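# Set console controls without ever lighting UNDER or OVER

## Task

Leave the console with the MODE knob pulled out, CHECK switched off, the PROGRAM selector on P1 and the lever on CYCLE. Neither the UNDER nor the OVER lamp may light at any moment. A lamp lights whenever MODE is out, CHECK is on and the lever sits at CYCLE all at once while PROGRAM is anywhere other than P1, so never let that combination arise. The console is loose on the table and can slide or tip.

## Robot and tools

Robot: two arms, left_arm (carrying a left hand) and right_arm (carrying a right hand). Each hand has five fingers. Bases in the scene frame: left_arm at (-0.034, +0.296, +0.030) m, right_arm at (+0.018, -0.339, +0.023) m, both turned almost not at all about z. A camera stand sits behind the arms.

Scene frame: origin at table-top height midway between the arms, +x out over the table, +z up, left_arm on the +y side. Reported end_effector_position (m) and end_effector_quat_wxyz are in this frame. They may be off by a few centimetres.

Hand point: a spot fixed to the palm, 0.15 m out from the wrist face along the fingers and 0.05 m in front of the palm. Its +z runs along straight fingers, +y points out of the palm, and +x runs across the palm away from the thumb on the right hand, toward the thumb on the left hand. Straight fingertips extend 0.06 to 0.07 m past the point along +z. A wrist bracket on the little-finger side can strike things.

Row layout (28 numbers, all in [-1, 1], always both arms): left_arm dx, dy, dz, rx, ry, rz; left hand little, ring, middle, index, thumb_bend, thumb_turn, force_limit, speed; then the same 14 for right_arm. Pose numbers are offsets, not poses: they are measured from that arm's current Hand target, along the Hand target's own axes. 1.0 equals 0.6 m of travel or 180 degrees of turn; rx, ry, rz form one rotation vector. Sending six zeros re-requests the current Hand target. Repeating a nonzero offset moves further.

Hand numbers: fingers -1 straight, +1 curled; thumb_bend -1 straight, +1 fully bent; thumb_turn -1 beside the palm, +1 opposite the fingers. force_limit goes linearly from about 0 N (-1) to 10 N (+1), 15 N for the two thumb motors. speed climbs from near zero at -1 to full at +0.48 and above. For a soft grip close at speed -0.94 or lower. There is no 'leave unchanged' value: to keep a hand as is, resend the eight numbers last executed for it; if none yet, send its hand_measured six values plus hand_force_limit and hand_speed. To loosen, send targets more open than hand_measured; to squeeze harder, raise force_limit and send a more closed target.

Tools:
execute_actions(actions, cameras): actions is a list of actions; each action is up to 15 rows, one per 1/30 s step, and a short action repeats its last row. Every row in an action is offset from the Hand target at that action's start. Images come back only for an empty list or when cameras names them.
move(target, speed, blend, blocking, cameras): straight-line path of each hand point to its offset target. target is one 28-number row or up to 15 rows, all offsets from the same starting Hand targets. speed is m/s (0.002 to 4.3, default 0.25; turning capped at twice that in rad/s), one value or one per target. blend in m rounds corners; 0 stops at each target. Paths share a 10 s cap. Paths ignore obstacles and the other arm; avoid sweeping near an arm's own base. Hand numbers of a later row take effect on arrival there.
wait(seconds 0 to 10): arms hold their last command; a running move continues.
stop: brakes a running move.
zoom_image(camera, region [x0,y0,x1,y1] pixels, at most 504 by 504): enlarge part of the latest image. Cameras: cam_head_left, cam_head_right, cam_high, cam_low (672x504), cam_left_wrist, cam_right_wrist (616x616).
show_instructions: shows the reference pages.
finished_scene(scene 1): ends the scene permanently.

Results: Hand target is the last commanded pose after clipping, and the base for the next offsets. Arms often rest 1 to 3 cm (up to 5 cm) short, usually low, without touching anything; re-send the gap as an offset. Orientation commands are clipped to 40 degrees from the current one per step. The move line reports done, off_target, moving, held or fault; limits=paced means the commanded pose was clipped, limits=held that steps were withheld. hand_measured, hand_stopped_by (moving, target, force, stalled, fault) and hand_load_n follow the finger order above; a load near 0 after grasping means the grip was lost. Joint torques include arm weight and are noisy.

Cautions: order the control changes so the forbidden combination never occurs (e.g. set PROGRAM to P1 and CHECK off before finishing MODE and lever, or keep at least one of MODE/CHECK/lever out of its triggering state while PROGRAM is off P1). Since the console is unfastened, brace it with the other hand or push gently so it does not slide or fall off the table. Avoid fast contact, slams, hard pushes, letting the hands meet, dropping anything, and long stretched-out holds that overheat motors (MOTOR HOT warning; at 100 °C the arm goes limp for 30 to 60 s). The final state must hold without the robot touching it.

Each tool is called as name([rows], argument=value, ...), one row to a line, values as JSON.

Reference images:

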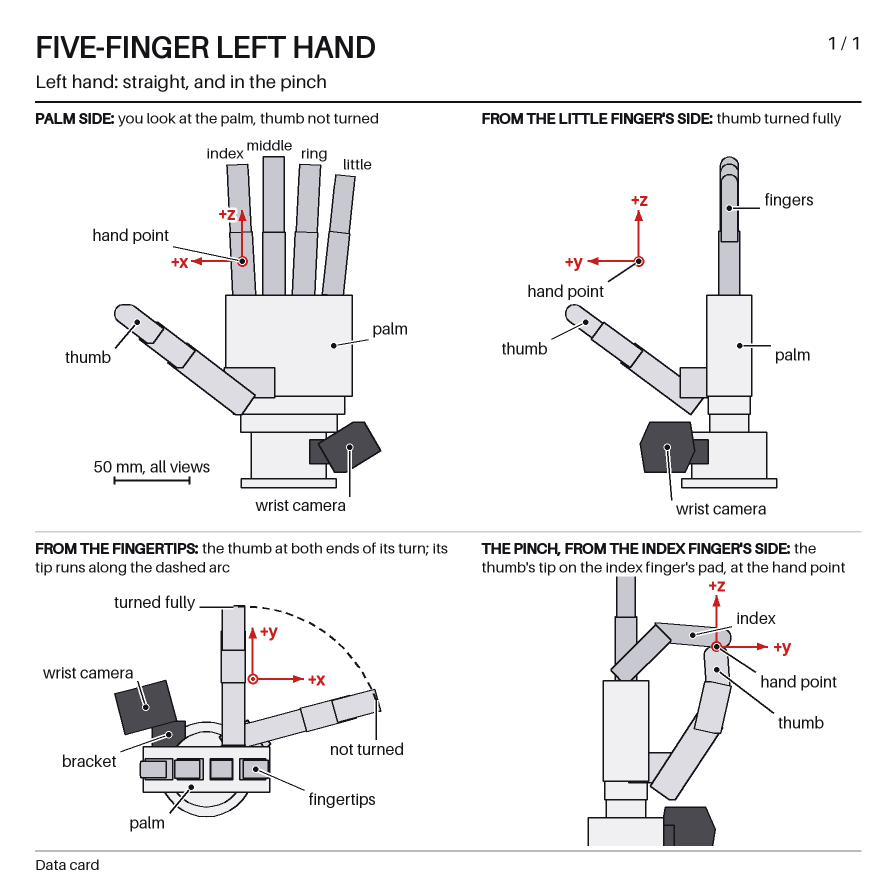

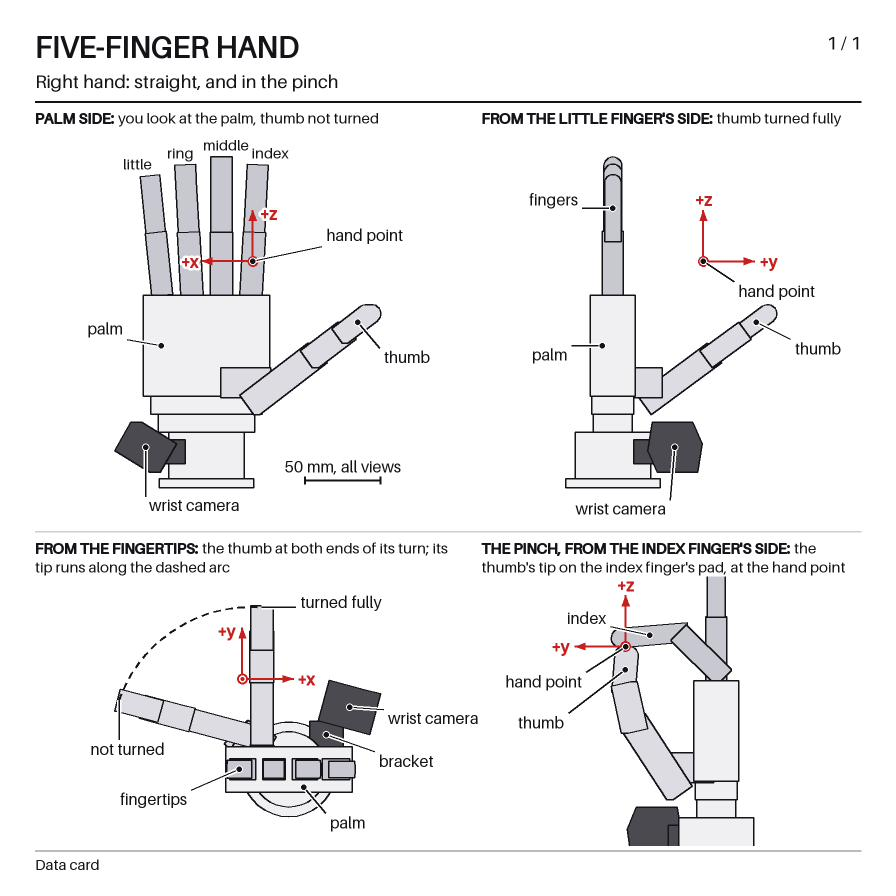

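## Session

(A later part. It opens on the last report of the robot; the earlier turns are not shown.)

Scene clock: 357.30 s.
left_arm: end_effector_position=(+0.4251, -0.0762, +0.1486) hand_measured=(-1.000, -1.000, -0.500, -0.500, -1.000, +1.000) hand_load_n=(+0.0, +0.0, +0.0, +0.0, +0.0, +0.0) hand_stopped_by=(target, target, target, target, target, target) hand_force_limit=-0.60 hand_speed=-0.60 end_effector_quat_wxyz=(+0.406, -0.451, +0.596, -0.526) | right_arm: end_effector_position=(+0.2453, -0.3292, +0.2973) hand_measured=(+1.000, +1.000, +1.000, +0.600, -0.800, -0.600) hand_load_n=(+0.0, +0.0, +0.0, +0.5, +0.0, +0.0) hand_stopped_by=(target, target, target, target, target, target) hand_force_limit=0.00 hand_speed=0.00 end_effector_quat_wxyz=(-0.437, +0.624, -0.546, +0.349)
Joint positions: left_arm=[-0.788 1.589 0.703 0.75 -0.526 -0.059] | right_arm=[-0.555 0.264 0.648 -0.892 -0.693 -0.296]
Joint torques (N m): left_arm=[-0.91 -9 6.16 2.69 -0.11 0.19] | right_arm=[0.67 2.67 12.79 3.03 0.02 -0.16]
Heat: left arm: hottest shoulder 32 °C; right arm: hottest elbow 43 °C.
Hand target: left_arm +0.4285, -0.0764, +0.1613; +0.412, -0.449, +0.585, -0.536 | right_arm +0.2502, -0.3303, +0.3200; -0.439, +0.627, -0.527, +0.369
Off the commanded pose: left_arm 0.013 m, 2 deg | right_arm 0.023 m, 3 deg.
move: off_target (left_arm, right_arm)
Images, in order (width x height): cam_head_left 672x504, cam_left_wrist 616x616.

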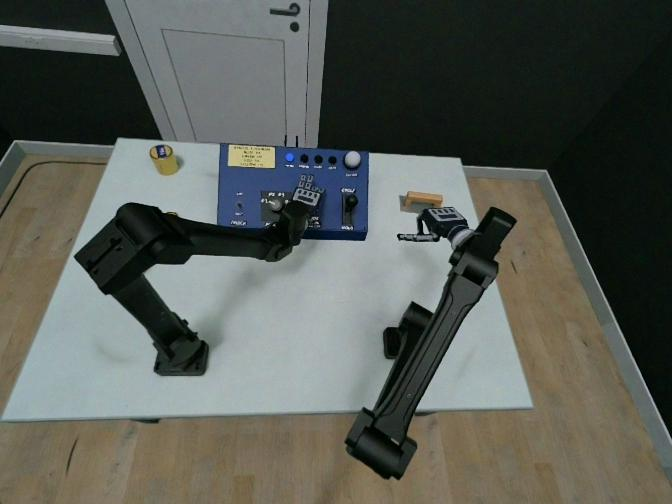

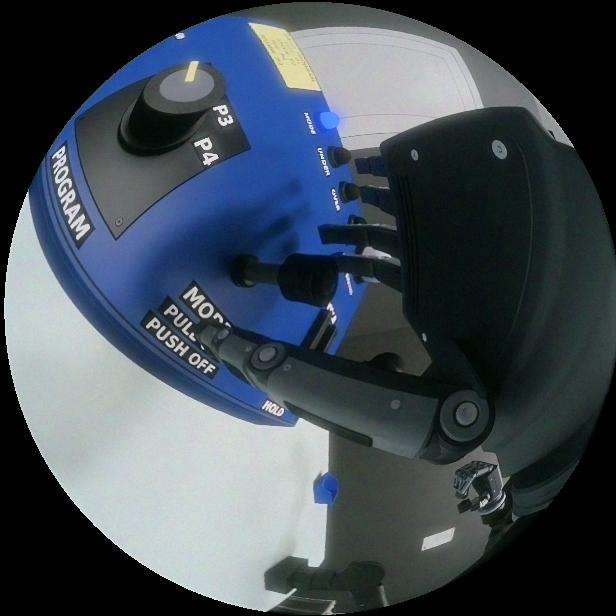

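move([
  [0.0133, -0.0987, -0.0588, 0, 0, 0, -1, -1, -0.5, -0.5, -1, 1, -0.6, -0.6, 0, 0, 0, 0, 0, 0, 1, 1, 1, 0.6, -0.8, -0.6, 0.0, 0.0],
  [-0.13, -0.167, -0.214, 0, 0, 0, -1, -1, -0.5, -0.5, -1, 1, -0.6, -0.6, 0, 0, 0, 0, 0, 0, 1, 1, 1, 0.6, -0.8, -0.6, 0.0, 0.0],
], cameras=["all"], speed=0.15, blend=[0.02, 0])

zoom_image(camera="cam_left_wrist", region=[130, 200, 330, 400])

zoom_image(camera="cam_high", region=[230, 180, 380, 290])

zoom_image(camera="cam_head_right", region=[280, 140, 390, 250])

zoom_image(camera="cam_low", region=[240, 150, 360, 280])

Scene clock: 381.13 s.
left_arm: end_effector_position=(+0.3318, +0.0258, +0.2698) hand_measured=(-1.000, -1.000, -0.500, -0.500, -1.000, +1.000) hand_load_n=(+0.0, +0.0, +0.0, +0.0, +0.0, +0.0) hand_stopped_by=(target, target, target, target, target, target) hand_force_limit=-0.60 hand_speed=-0.60 end_effector_quat_wxyz=(+0.408, -0.449, +0.584, -0.539) | right_arm: end_effector_position=(+0.2453, -0.3292, +0.2973) hand_measured=(+1.000, +1.000, +1.000, +0.600, -0.800, -0.600) hand_load_n=(+0.0, +0.0, +0.5, +0.0, +0.0, +0.0) hand_stopped_by=(target, target, target, target, target, target) hand_force_limit=0.00 hand_speed=0.00 end_effector_quat_wxyz=(-0.437, +0.624, -0.546, +0.349)
Joint positions: left_arm=[-0.771 0.915 0.517 0.299 -0.509 -0.056] | right_arm=[-0.555 0.264 0.648 -0.892 -0.693 -0.296]
Joint torques (N m): left_arm=[0.21 -2.78 7.98 1.22 0.21 0.15] | right_arm=[0.73 2.61 12.78 3.04 0.02 -0.16]
Heat: left arm: hottest shoulder 33 °C; right arm: hottest elbow 43 °C.
Hand target: left_arm +0.3335, +0.0298, +0.2721; +0.412, -0.449, +0.585, -0.536 | right_arm +0.2502, -0.3303, +0.3200; -0.439, +0.627, -0.527, +0.369
Off the commanded pose: left_arm 0.005 m, 0 deg | right_arm 0.023 m, 3 deg.
move: off_target (right_arm)

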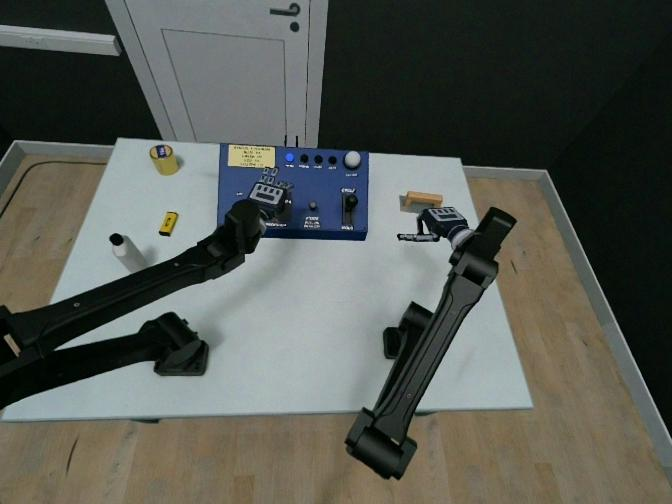

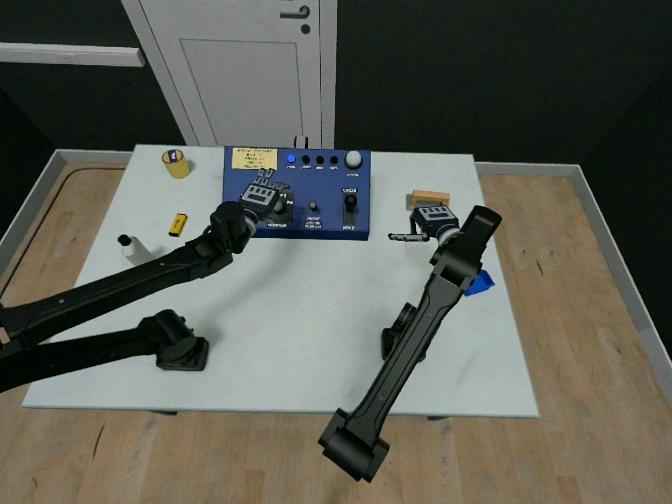

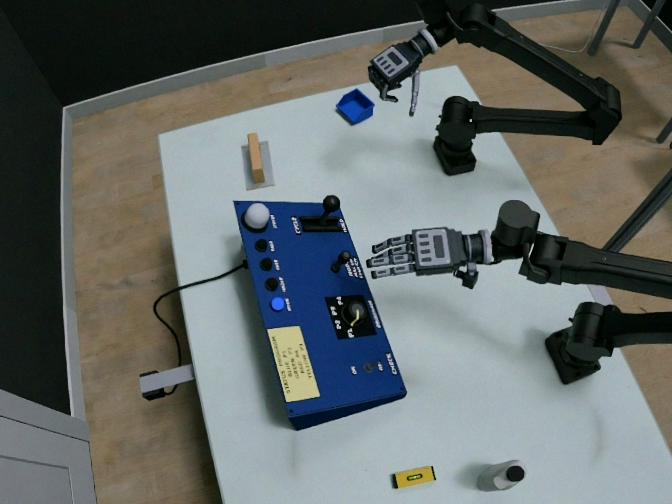

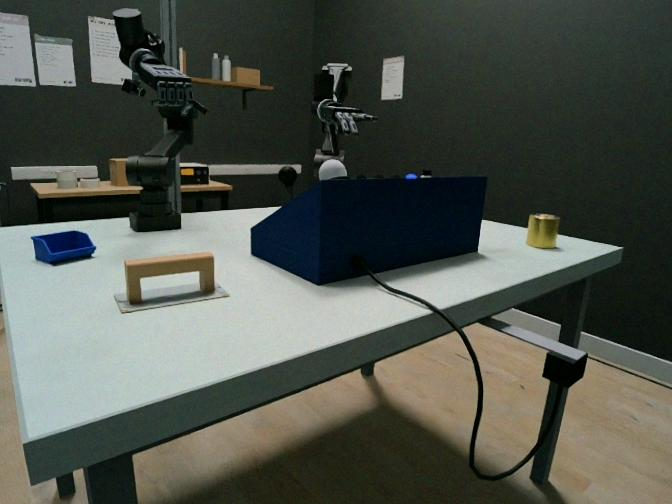

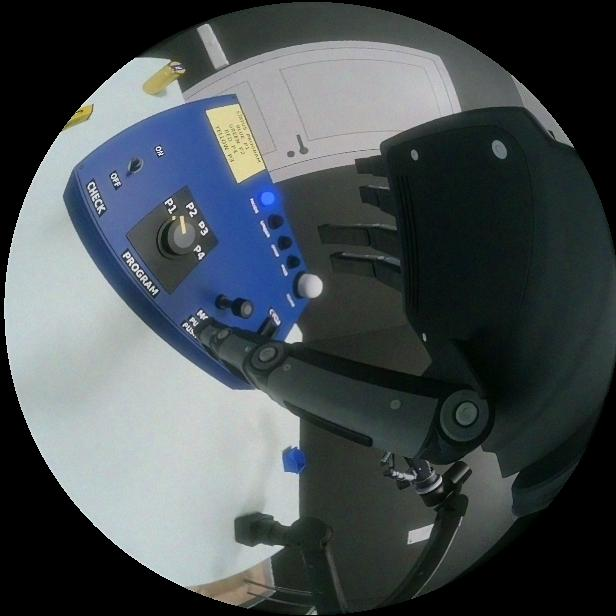

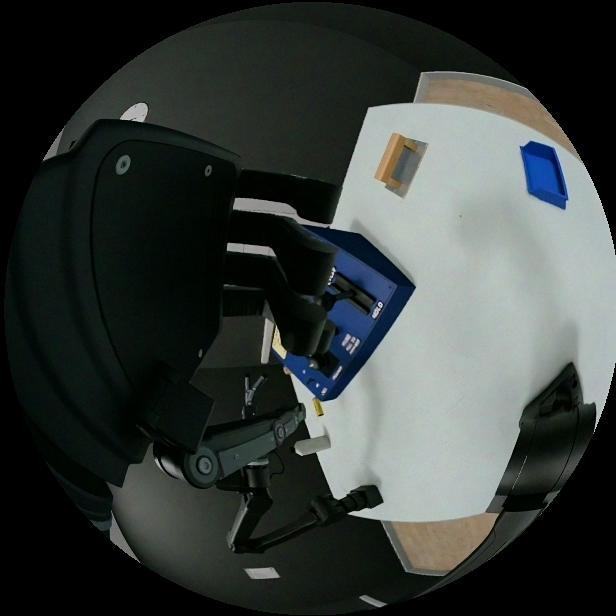

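Scaled by 2.520 from the camera's 616x616 image, which has a finer 880x880 frame.

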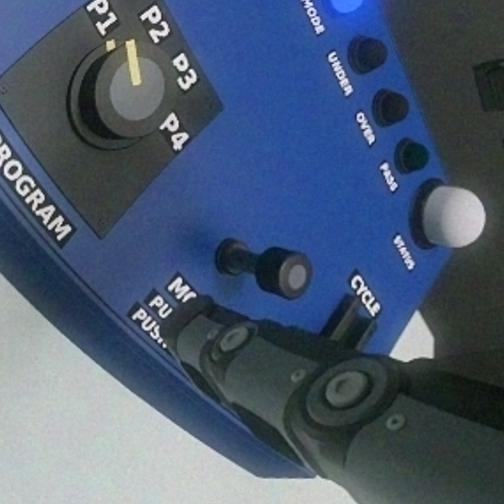

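Scaled by 3.360 from the camera's 672x504 image, which has a finer 960x720 frame.

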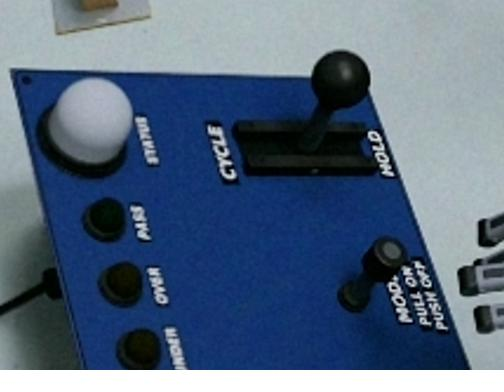

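Scaled by 4.582 from the camera's 672x504 image, which has a finer 960x720 frame.

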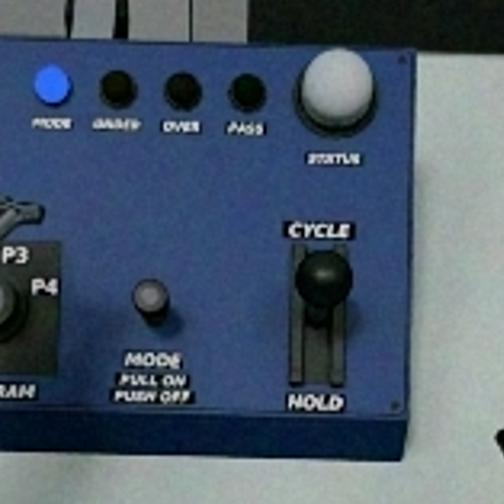

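Scaled by 3.877 from the camera's 672x504 image, which has a finer 960x720 frame.

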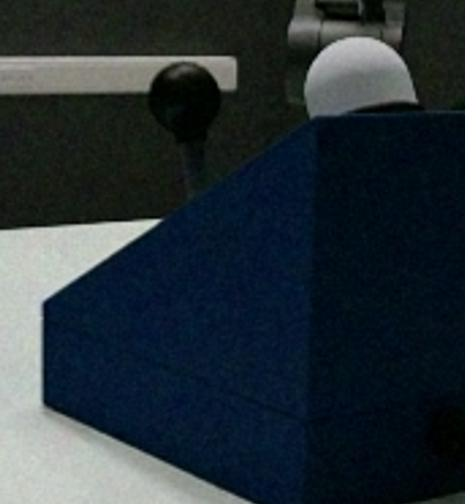

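move(target=[0, 0, 0, 0, 0, 0, -1, -1, -0.5, -0.5, -1, 1, -0.6, -0.6, -0.2337, 0.1875, 0.2648, 0.111, 0, 0, 1, 1, 1, 1, -1, -1, 0.0, -0.3], cameras=["all"], speed=0.15)

zoom_image(camera="cam_high", region=[290, 160, 450, 290])

zoom_image(camera="cam_right_wrist", region=[230, 180, 450, 420])

zoom_image(camera="cam_head_right", region=[280, 140, 420, 270])

Scene clock: 407.93 s.
left_arm: end_effector_position=(+0.3318, +0.0258, +0.2698) hand_measured=(-1.000, -1.000, -0.500, -0.500, -1.000, +1.000) hand_load_n=(+0.0, +0.0, +0.0, +0.0, +0.0, +0.0) hand_stopped_by=(target, target, target, target, target, target) hand_force_limit=-0.60 hand_speed=-0.60 end_effector_quat_wxyz=(+0.408, -0.449, +0.584, -0.539) | right_arm: end_effector_position=(+0.3366, -0.1760, +0.1597) hand_measured=(+1.000, +1.000, +1.000, +1.000, -1.000, -1.000) hand_load_n=(+0.0, +0.0, +0.0, +0.0, +0.0, +0.0) hand_stopped_by=(target, target, target, target, target, target) hand_force_limit=0.00 hand_speed=-0.30 end_effector_quat_wxyz=(+0.540, -0.539, +0.462, -0.453)
Joint positions: left_arm=[-0.771 0.915 0.517 0.299 -0.509 -0.056] | right_arm=[0.678 0.774 0.078 0.687 0.487 0.015]
Joint torques (N m): left_arm=[0.03 -3.02 7.97 1.22 0.2 0.16] | right_arm=[0.67 -0.62 7.61 3.25 0.31 -0.23]
Heat: left arm: hottest shoulder 32 °C; right arm: hottest elbow 42 °C.
Hand target: left_arm +0.3335, +0.0298, +0.2722; +0.412, -0.449, +0.585, -0.536 | right_arm +0.3353, -0.1731, +0.1598; +0.541, -0.541, +0.455, -0.455
Off the commanded pose: left_arm 0.005 m, 1 deg | right_arm 0.003 m, 1 deg.
move: done

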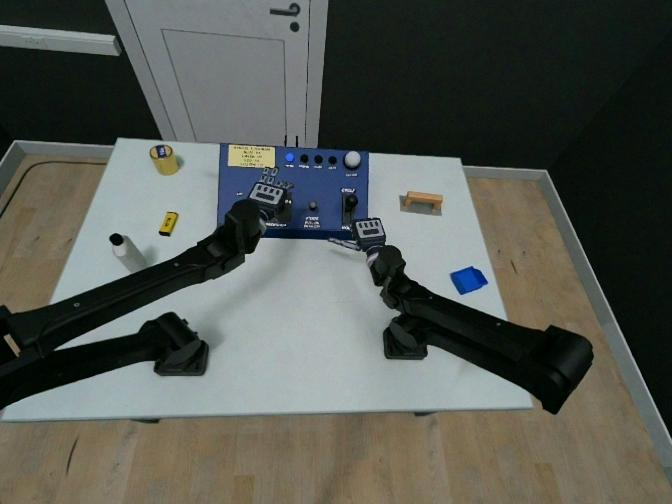

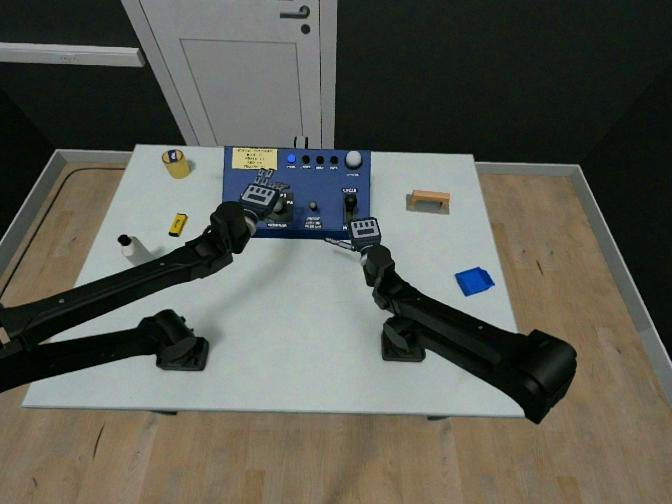

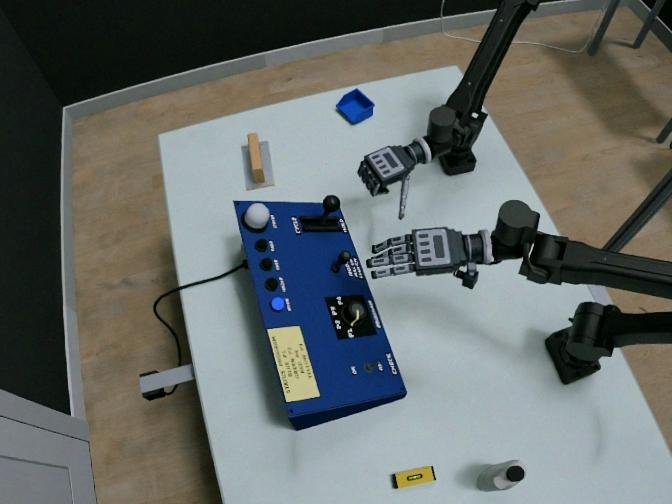

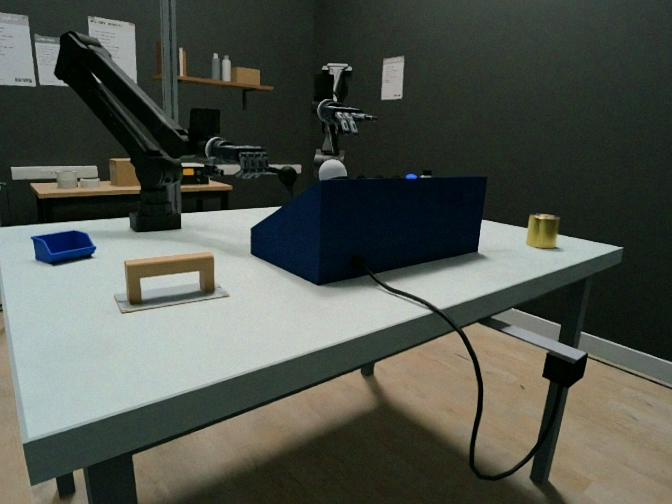

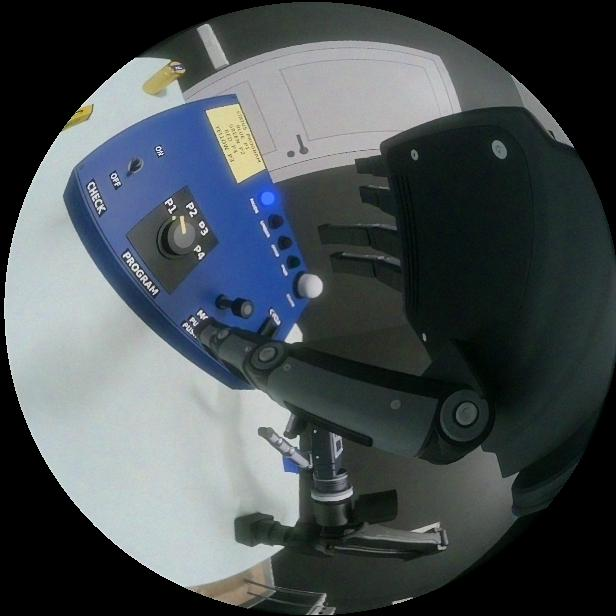

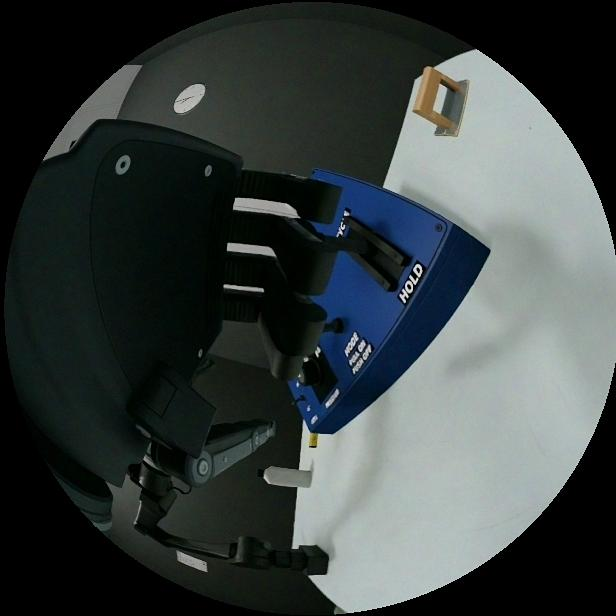

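Scaled by 3.150 from the camera's 672x504 image, which has a finer 960x720 frame.

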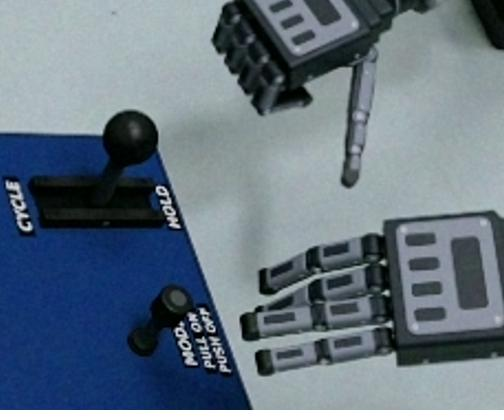

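Scaled by 2.100 from the camera's 616x616 image, which has a finer 880x880 frame.

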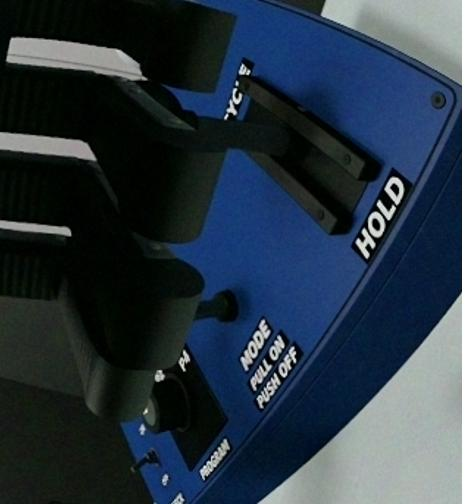

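Scaled by 3.600 from the camera's 672x504 image, which has a finer 960x720 frame.

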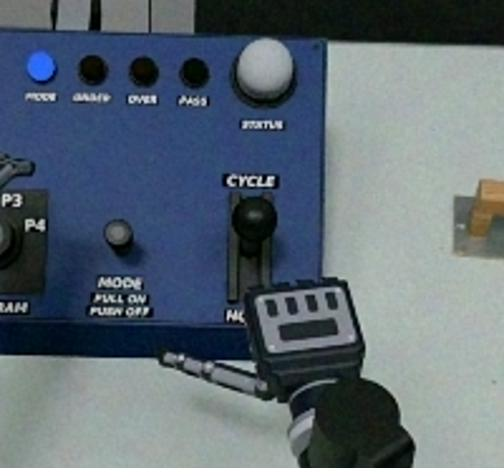

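move(target=[0, 0, 0, 0, 0, 0, -1, -1, -0.5, -0.5, -1, 1, -0.6, -0.6, -0.0303, 0.0333, 0.063, 0, 0, 0, 1, 1, 1, 1, -1, -1, 0.0, -0.3], cameras=["cam_high", "cam_head_right", "cam_head_left", "cam_low", "cam_left_wrist"], speed=0.1)

zoom_image(camera="cam_high", region=[290, 160, 450, 290])

zoom_image(camera="cam_low", region=[200, 120, 360, 280])

zoom_image(camera="cam_head_right", region=[280, 140, 420, 270])

Scene clock: 418.37 s.
left_arm: end_effector_position=(+0.3318, +0.0258, +0.2698) hand_measured=(-1.000, -1.000, -0.500, -0.500, -1.000, +1.000) hand_load_n=(+0.0, +0.0, +0.0, +0.0, +0.0, +0.0) hand_stopped_by=(target, target, target, target, target, target) hand_force_limit=-0.60 hand_speed=-0.60 end_effector_quat_wxyz=(+0.408, -0.449, +0.584, -0.539) | right_arm: end_effector_position=(+0.3605, -0.1571, +0.1277) hand_measured=(+1.000, +1.000, +1.000, +1.000, -1.000, -1.000) hand_load_n=(+0.0, +0.0, +0.0, +0.0, +0.0, +0.0) hand_stopped_by=(target, target, target, target, target, target) hand_force_limit=0.00 hand_speed=-0.30 end_effector_quat_wxyz=(+0.531, -0.549, +0.463, -0.450)
Joint positions: left_arm=[-0.771 0.915 0.517 0.299 -0.509 -0.056] | right_arm=[0.678 1.161 0.112 1.014 0.483 0.015]
Joint torques (N m): left_arm=[0.21 -3.08 8.08 1.28 0.22 0.13] | right_arm=[0.09 -3.08 7.91 3.29 0.16 -0.23]
Heat: left arm: hottest shoulder 31 °C; right arm: hottest elbow 40 °C.
Hand target: left_arm +0.3335, +0.0298, +0.2722; +0.412, -0.449, +0.585, -0.536 | right_arm +0.3694, -0.1487, +0.1398; +0.541, -0.541, +0.455, -0.455
Off the commanded pose: left_arm 0.005 m, 1 deg | right_arm 0.017 m, 2 deg.
move: off_target (right_arm)
Images, in order (width x height): cam_head_left 672x504, cam_head_right 672x504, cam_high 672x504, cam_low 672x504, cam_left_wrist 616x616.

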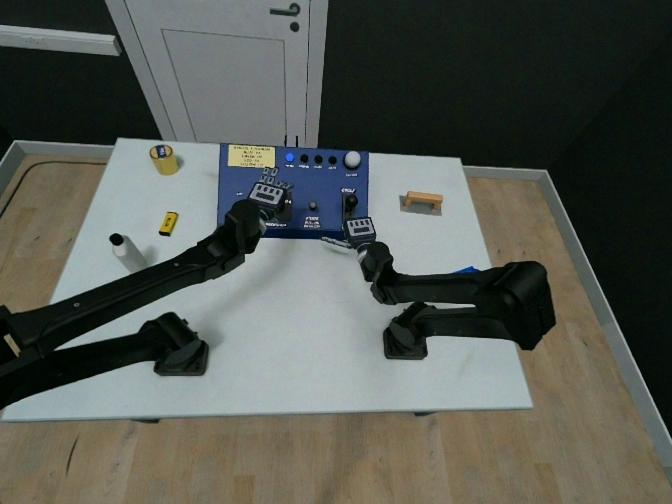

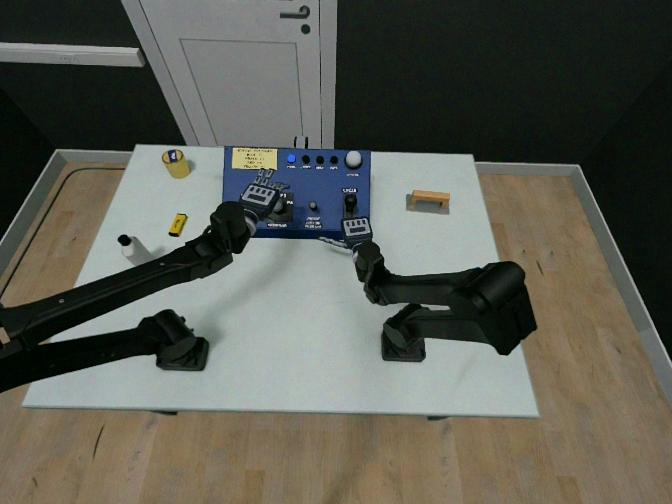

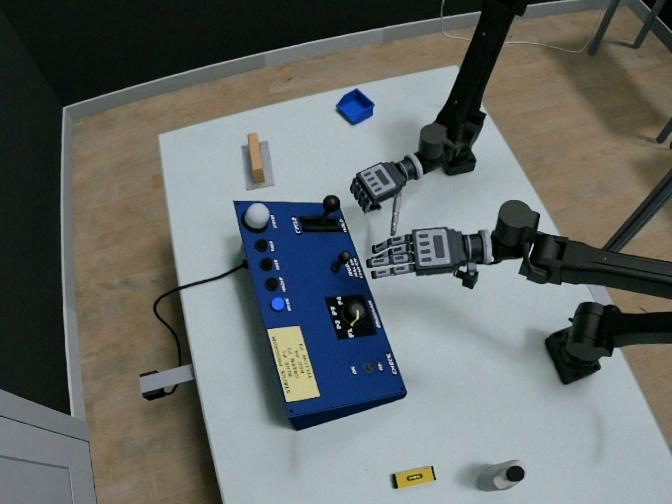

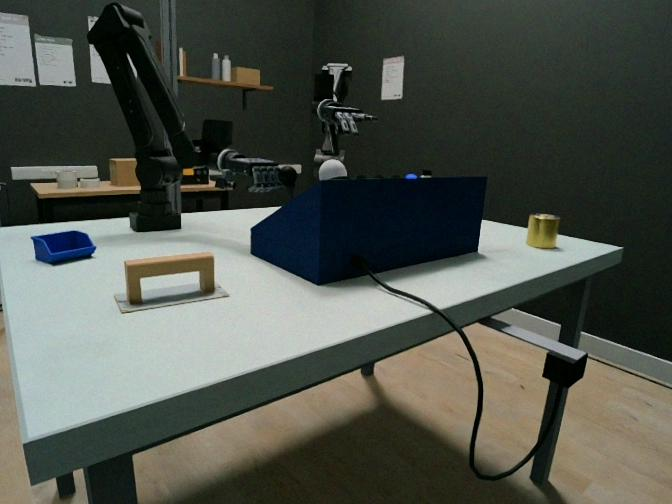

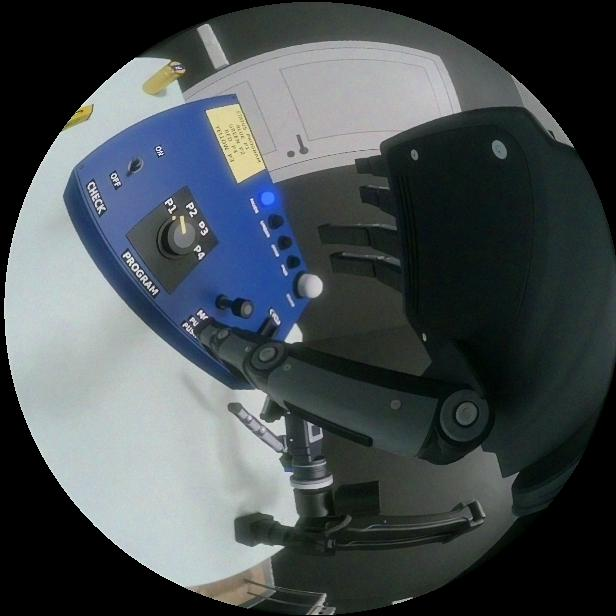

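Scaled by 3.150 from the camera's 672x504 image, which has a finer 960x720 frame.

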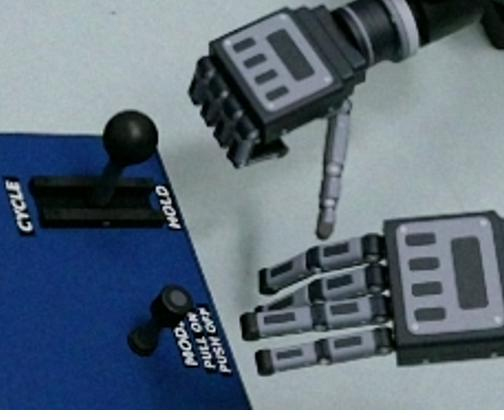

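Scaled by 3.150 from the camera's 672x504 image, which has a finer 960x720 frame.

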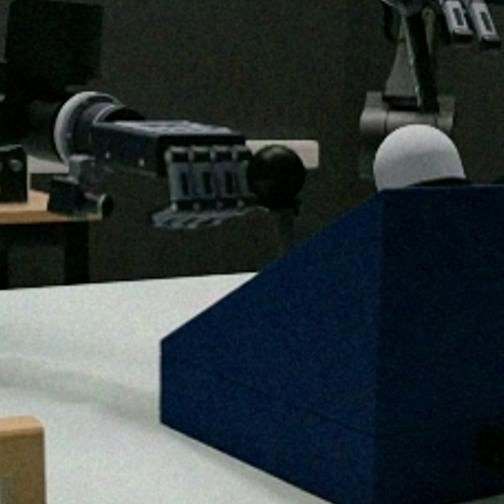

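Scaled by 3.600 from the camera's 672x504 image, which has a finer 960x720 frame.

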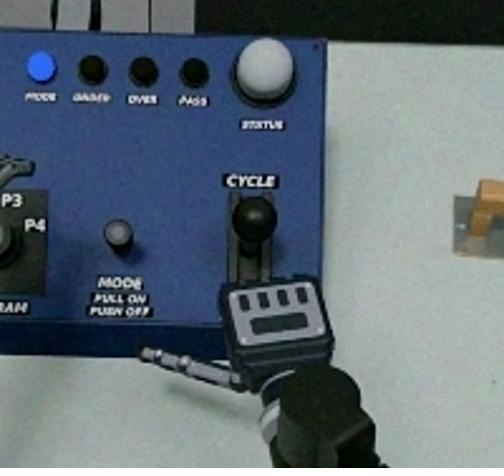

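move(target=[0, 0, 0, 0, 0, 0, -1, -1, -0.5, -0.5, -1, 1, -0.6, -0.6, 0.0087, 0, 0.0493, 0, 0, 0, 1, 1, 1, 1, -1, -1, 0.0, -0.3], cameras=["cam_high", "cam_head_right", "cam_low"], speed=0.06)

zoom_image(camera="cam_high", region=[290, 160, 410, 290])

zoom_image(camera="cam_low", region=[200, 120, 360, 280])

zoom_image(camera="cam_head_right", region=[280, 140, 420, 270])

Scene clock: 425.60 s.
left_arm: end_effector_position=(+0.3318, +0.0258, +0.2698) hand_measured=(-1.000, -1.000, -0.500, -0.500, -1.000, +1.000) hand_load_n=(+0.0, +0.0, +0.0, +0.0, +0.0, +0.0) hand_stopped_by=(target, target, target, target, target, target) hand_force_limit=-0.60 hand_speed=-0.60 end_effector_quat_wxyz=(+0.408, -0.449, +0.584, -0.539) | right_arm: end_effector_position=(+0.3869, -0.1508, +0.1288) hand_measured=(+1.000, +1.000, +1.000, +1.000, -1.000, -1.000) hand_load_n=(+0.0, +0.0, +0.0, +0.0, +0.0, +0.0) hand_stopped_by=(target, target, target, target, target, target) hand_force_limit=0.00 hand_speed=-0.30 end_effector_quat_wxyz=(+0.535, -0.551, +0.460, -0.445)
Joint positions: left_arm=[-0.771 0.915 0.517 0.299 -0.509 -0.056] | right_arm=[0.616 1.253 0.173 1.047 0.407 0.014]
Joint torques (N m): left_arm=[-0.32 -3.19 7.99 1.39 0.22 0.13] | right_arm=[-1.38 -4.19 7.68 3.33 0.08 -0.23]
Heat: left arm: hottest shoulder 31 °C; right arm: hottest elbow 39 °C.
Hand target: left_arm +0.3335, +0.0298, +0.2722; +0.412, -0.449, +0.585, -0.536 | right_arm +0.3994, -0.1487, +0.1399; +0.541, -0.541, +0.455, -0.455
Off the commanded pose: left_arm 0.005 m, 1 deg | right_arm 0.017 m, 2 deg.
move: off_target (right_arm)
Images, in order (width x height): cam_head_right 672x504, cam_high 672x504, cam_low 672x504.

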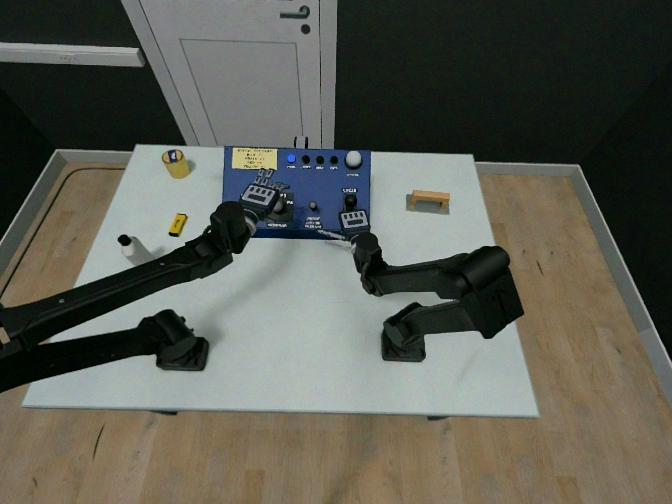

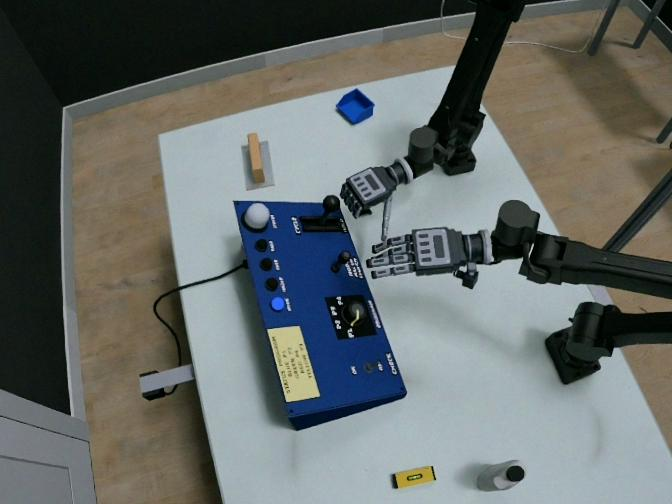

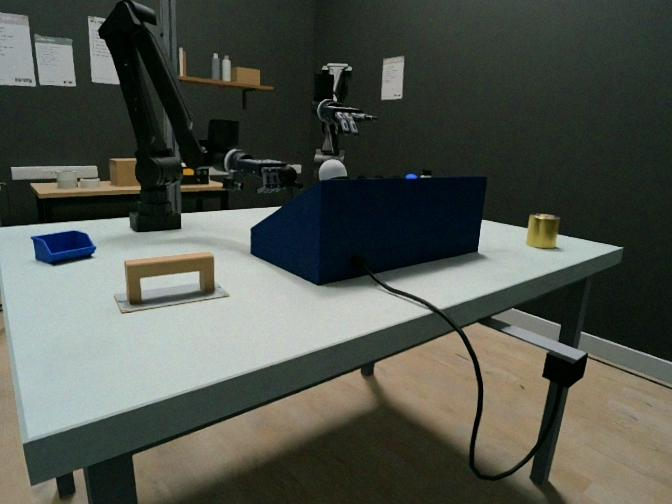

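Scaled by 3.877 from the camera's 672x504 image, which has a finer 960x720 frame.

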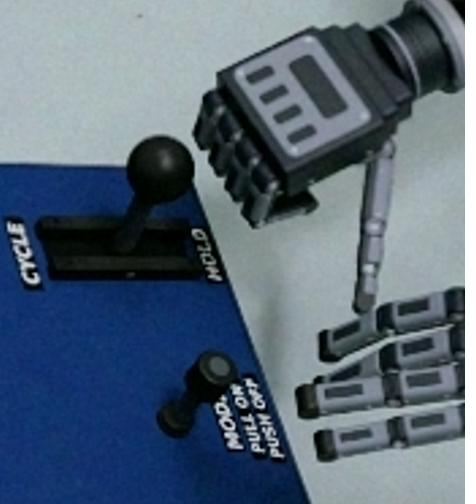

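Scaled by 3.150 from the camera's 672x504 image, which has a finer 960x720 frame.

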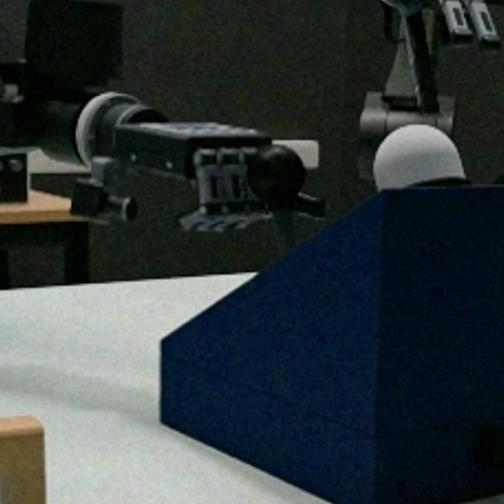

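Scaled by 3.600 from the camera's 672x504 image, which has a finer 960x720 frame.

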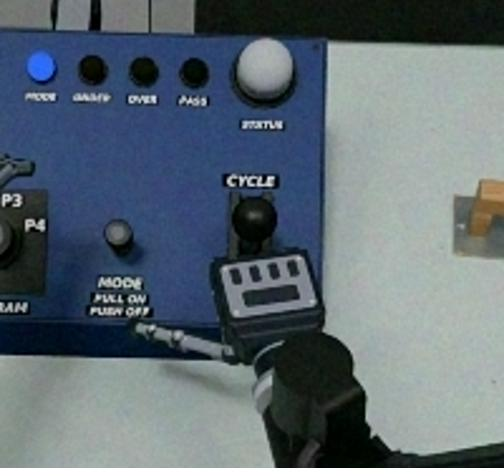

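move(target=[0, 0, 0, 0, 0, 0, -1, -1, -0.5, -0.5, -1, 1, -0.6, -0.6, 0.0087, 0, 0.0493, 0, 0, 0, 1, 1, 1, 1, -1, -1, 0.0, -0.3], cameras=["cam_high", "cam_head_right", "cam_low"], speed=0.04)

zoom_image(camera="cam_high", region=[290, 160, 410, 290])

zoom_image(camera="cam_low", region=[200, 120, 360, 280])

zoom_image(camera="cam_head_right", region=[280, 140, 420, 270])

Scene clock: 437.27 s.
left_arm: end_effector_position=(+0.3318, +0.0258, +0.2698) hand_measured=(-1.000, -1.000, -0.500, -0.500, -1.000, +1.000) hand_load_n=(+0.0, +0.0, +0.0, +0.0, +0.0, +0.0) hand_stopped_by=(target, target, target, target, target, target) hand_force_limit=-0.60 hand_speed=-0.60 end_effector_quat_wxyz=(+0.408, -0.449, +0.584, -0.539) | right_arm: end_effector_position=(+0.4139, -0.1500, +0.1284) hand_measured=(+1.000, +1.000, +1.000, +1.000, -1.000, -1.000) hand_load_n=(+0.5, +0.0, +0.0, +0.0, +0.0, -0.5) hand_stopped_by=(target, target, target, target, target, target) hand_force_limit=0.00 hand_speed=-0.30 end_effector_quat_wxyz=(+0.535, -0.552, +0.460, -0.444)
Joint positions: left_arm=[-0.771 0.915 0.517 0.299 -0.509 -0.056] | right_arm=[0.555 1.329 0.232 1.062 0.343 0.014]
Joint torques (N m): left_arm=[0.03 -2.9 8.03 1.33 0.2 0.14] | right_arm=[-1.61 -4.66 8.06 3.34 0.07 -0.23]
Heat: left arm: hottest shoulder 31 °C; right arm: hottest elbow 37 °C.
Hand target: left_arm +0.3335, +0.0298, +0.2722; +0.412, -0.449, +0.585, -0.536 | right_arm +0.4295, -0.1487, +0.1399; +0.541, -0.541, +0.455, -0.455
Off the commanded pose: left_arm 0.005 m, 1 deg | right_arm 0.019 m, 2 deg.
move: off_target (right_arm)
Images, in order (width x height): cam_head_right 672x504, cam_high 672x504, cam_low 672x504.

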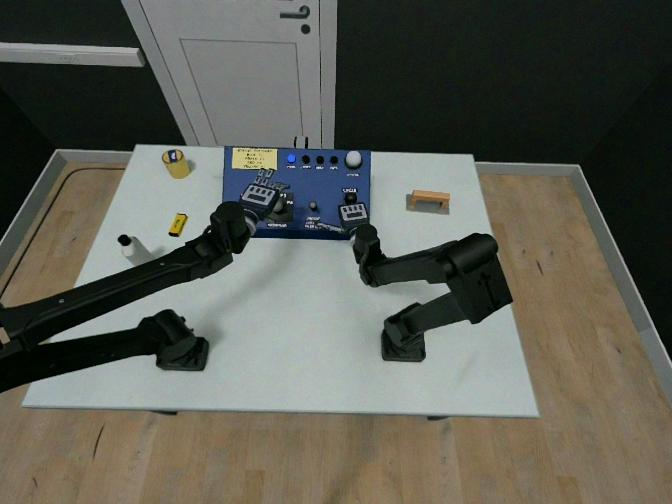

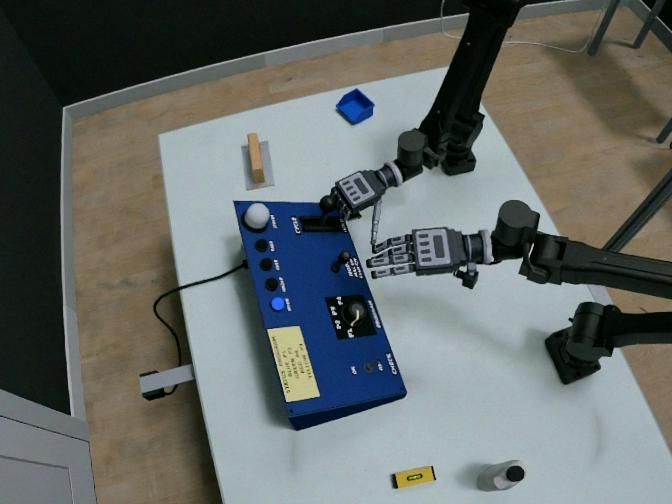

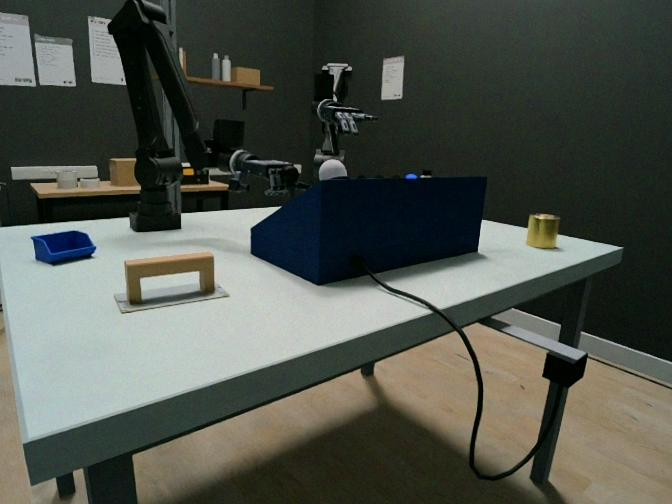

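Scaled by 3.877 from the camera's 672x504 image, which has a finer 960x720 frame.

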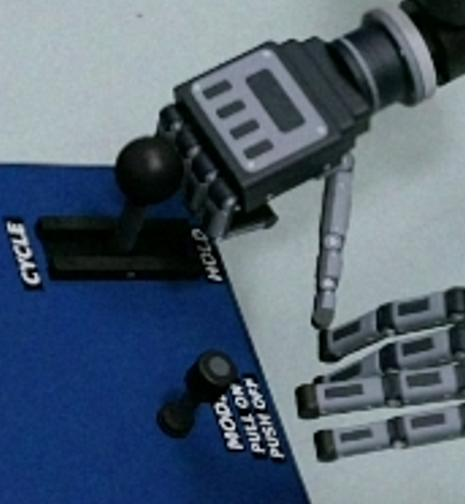

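Scaled by 3.150 from the camera's 672x504 image, which has a finer 960x720 frame.

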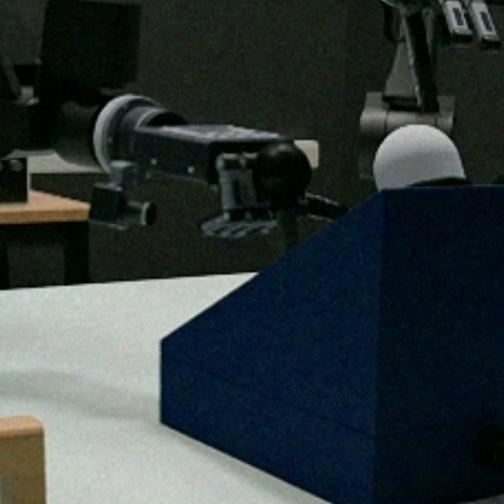

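Scaled by 3.600 from the camera's 672x504 image, which has a finer 960x720 frame.

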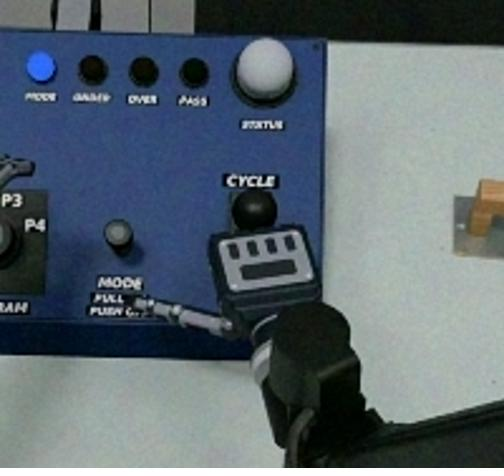

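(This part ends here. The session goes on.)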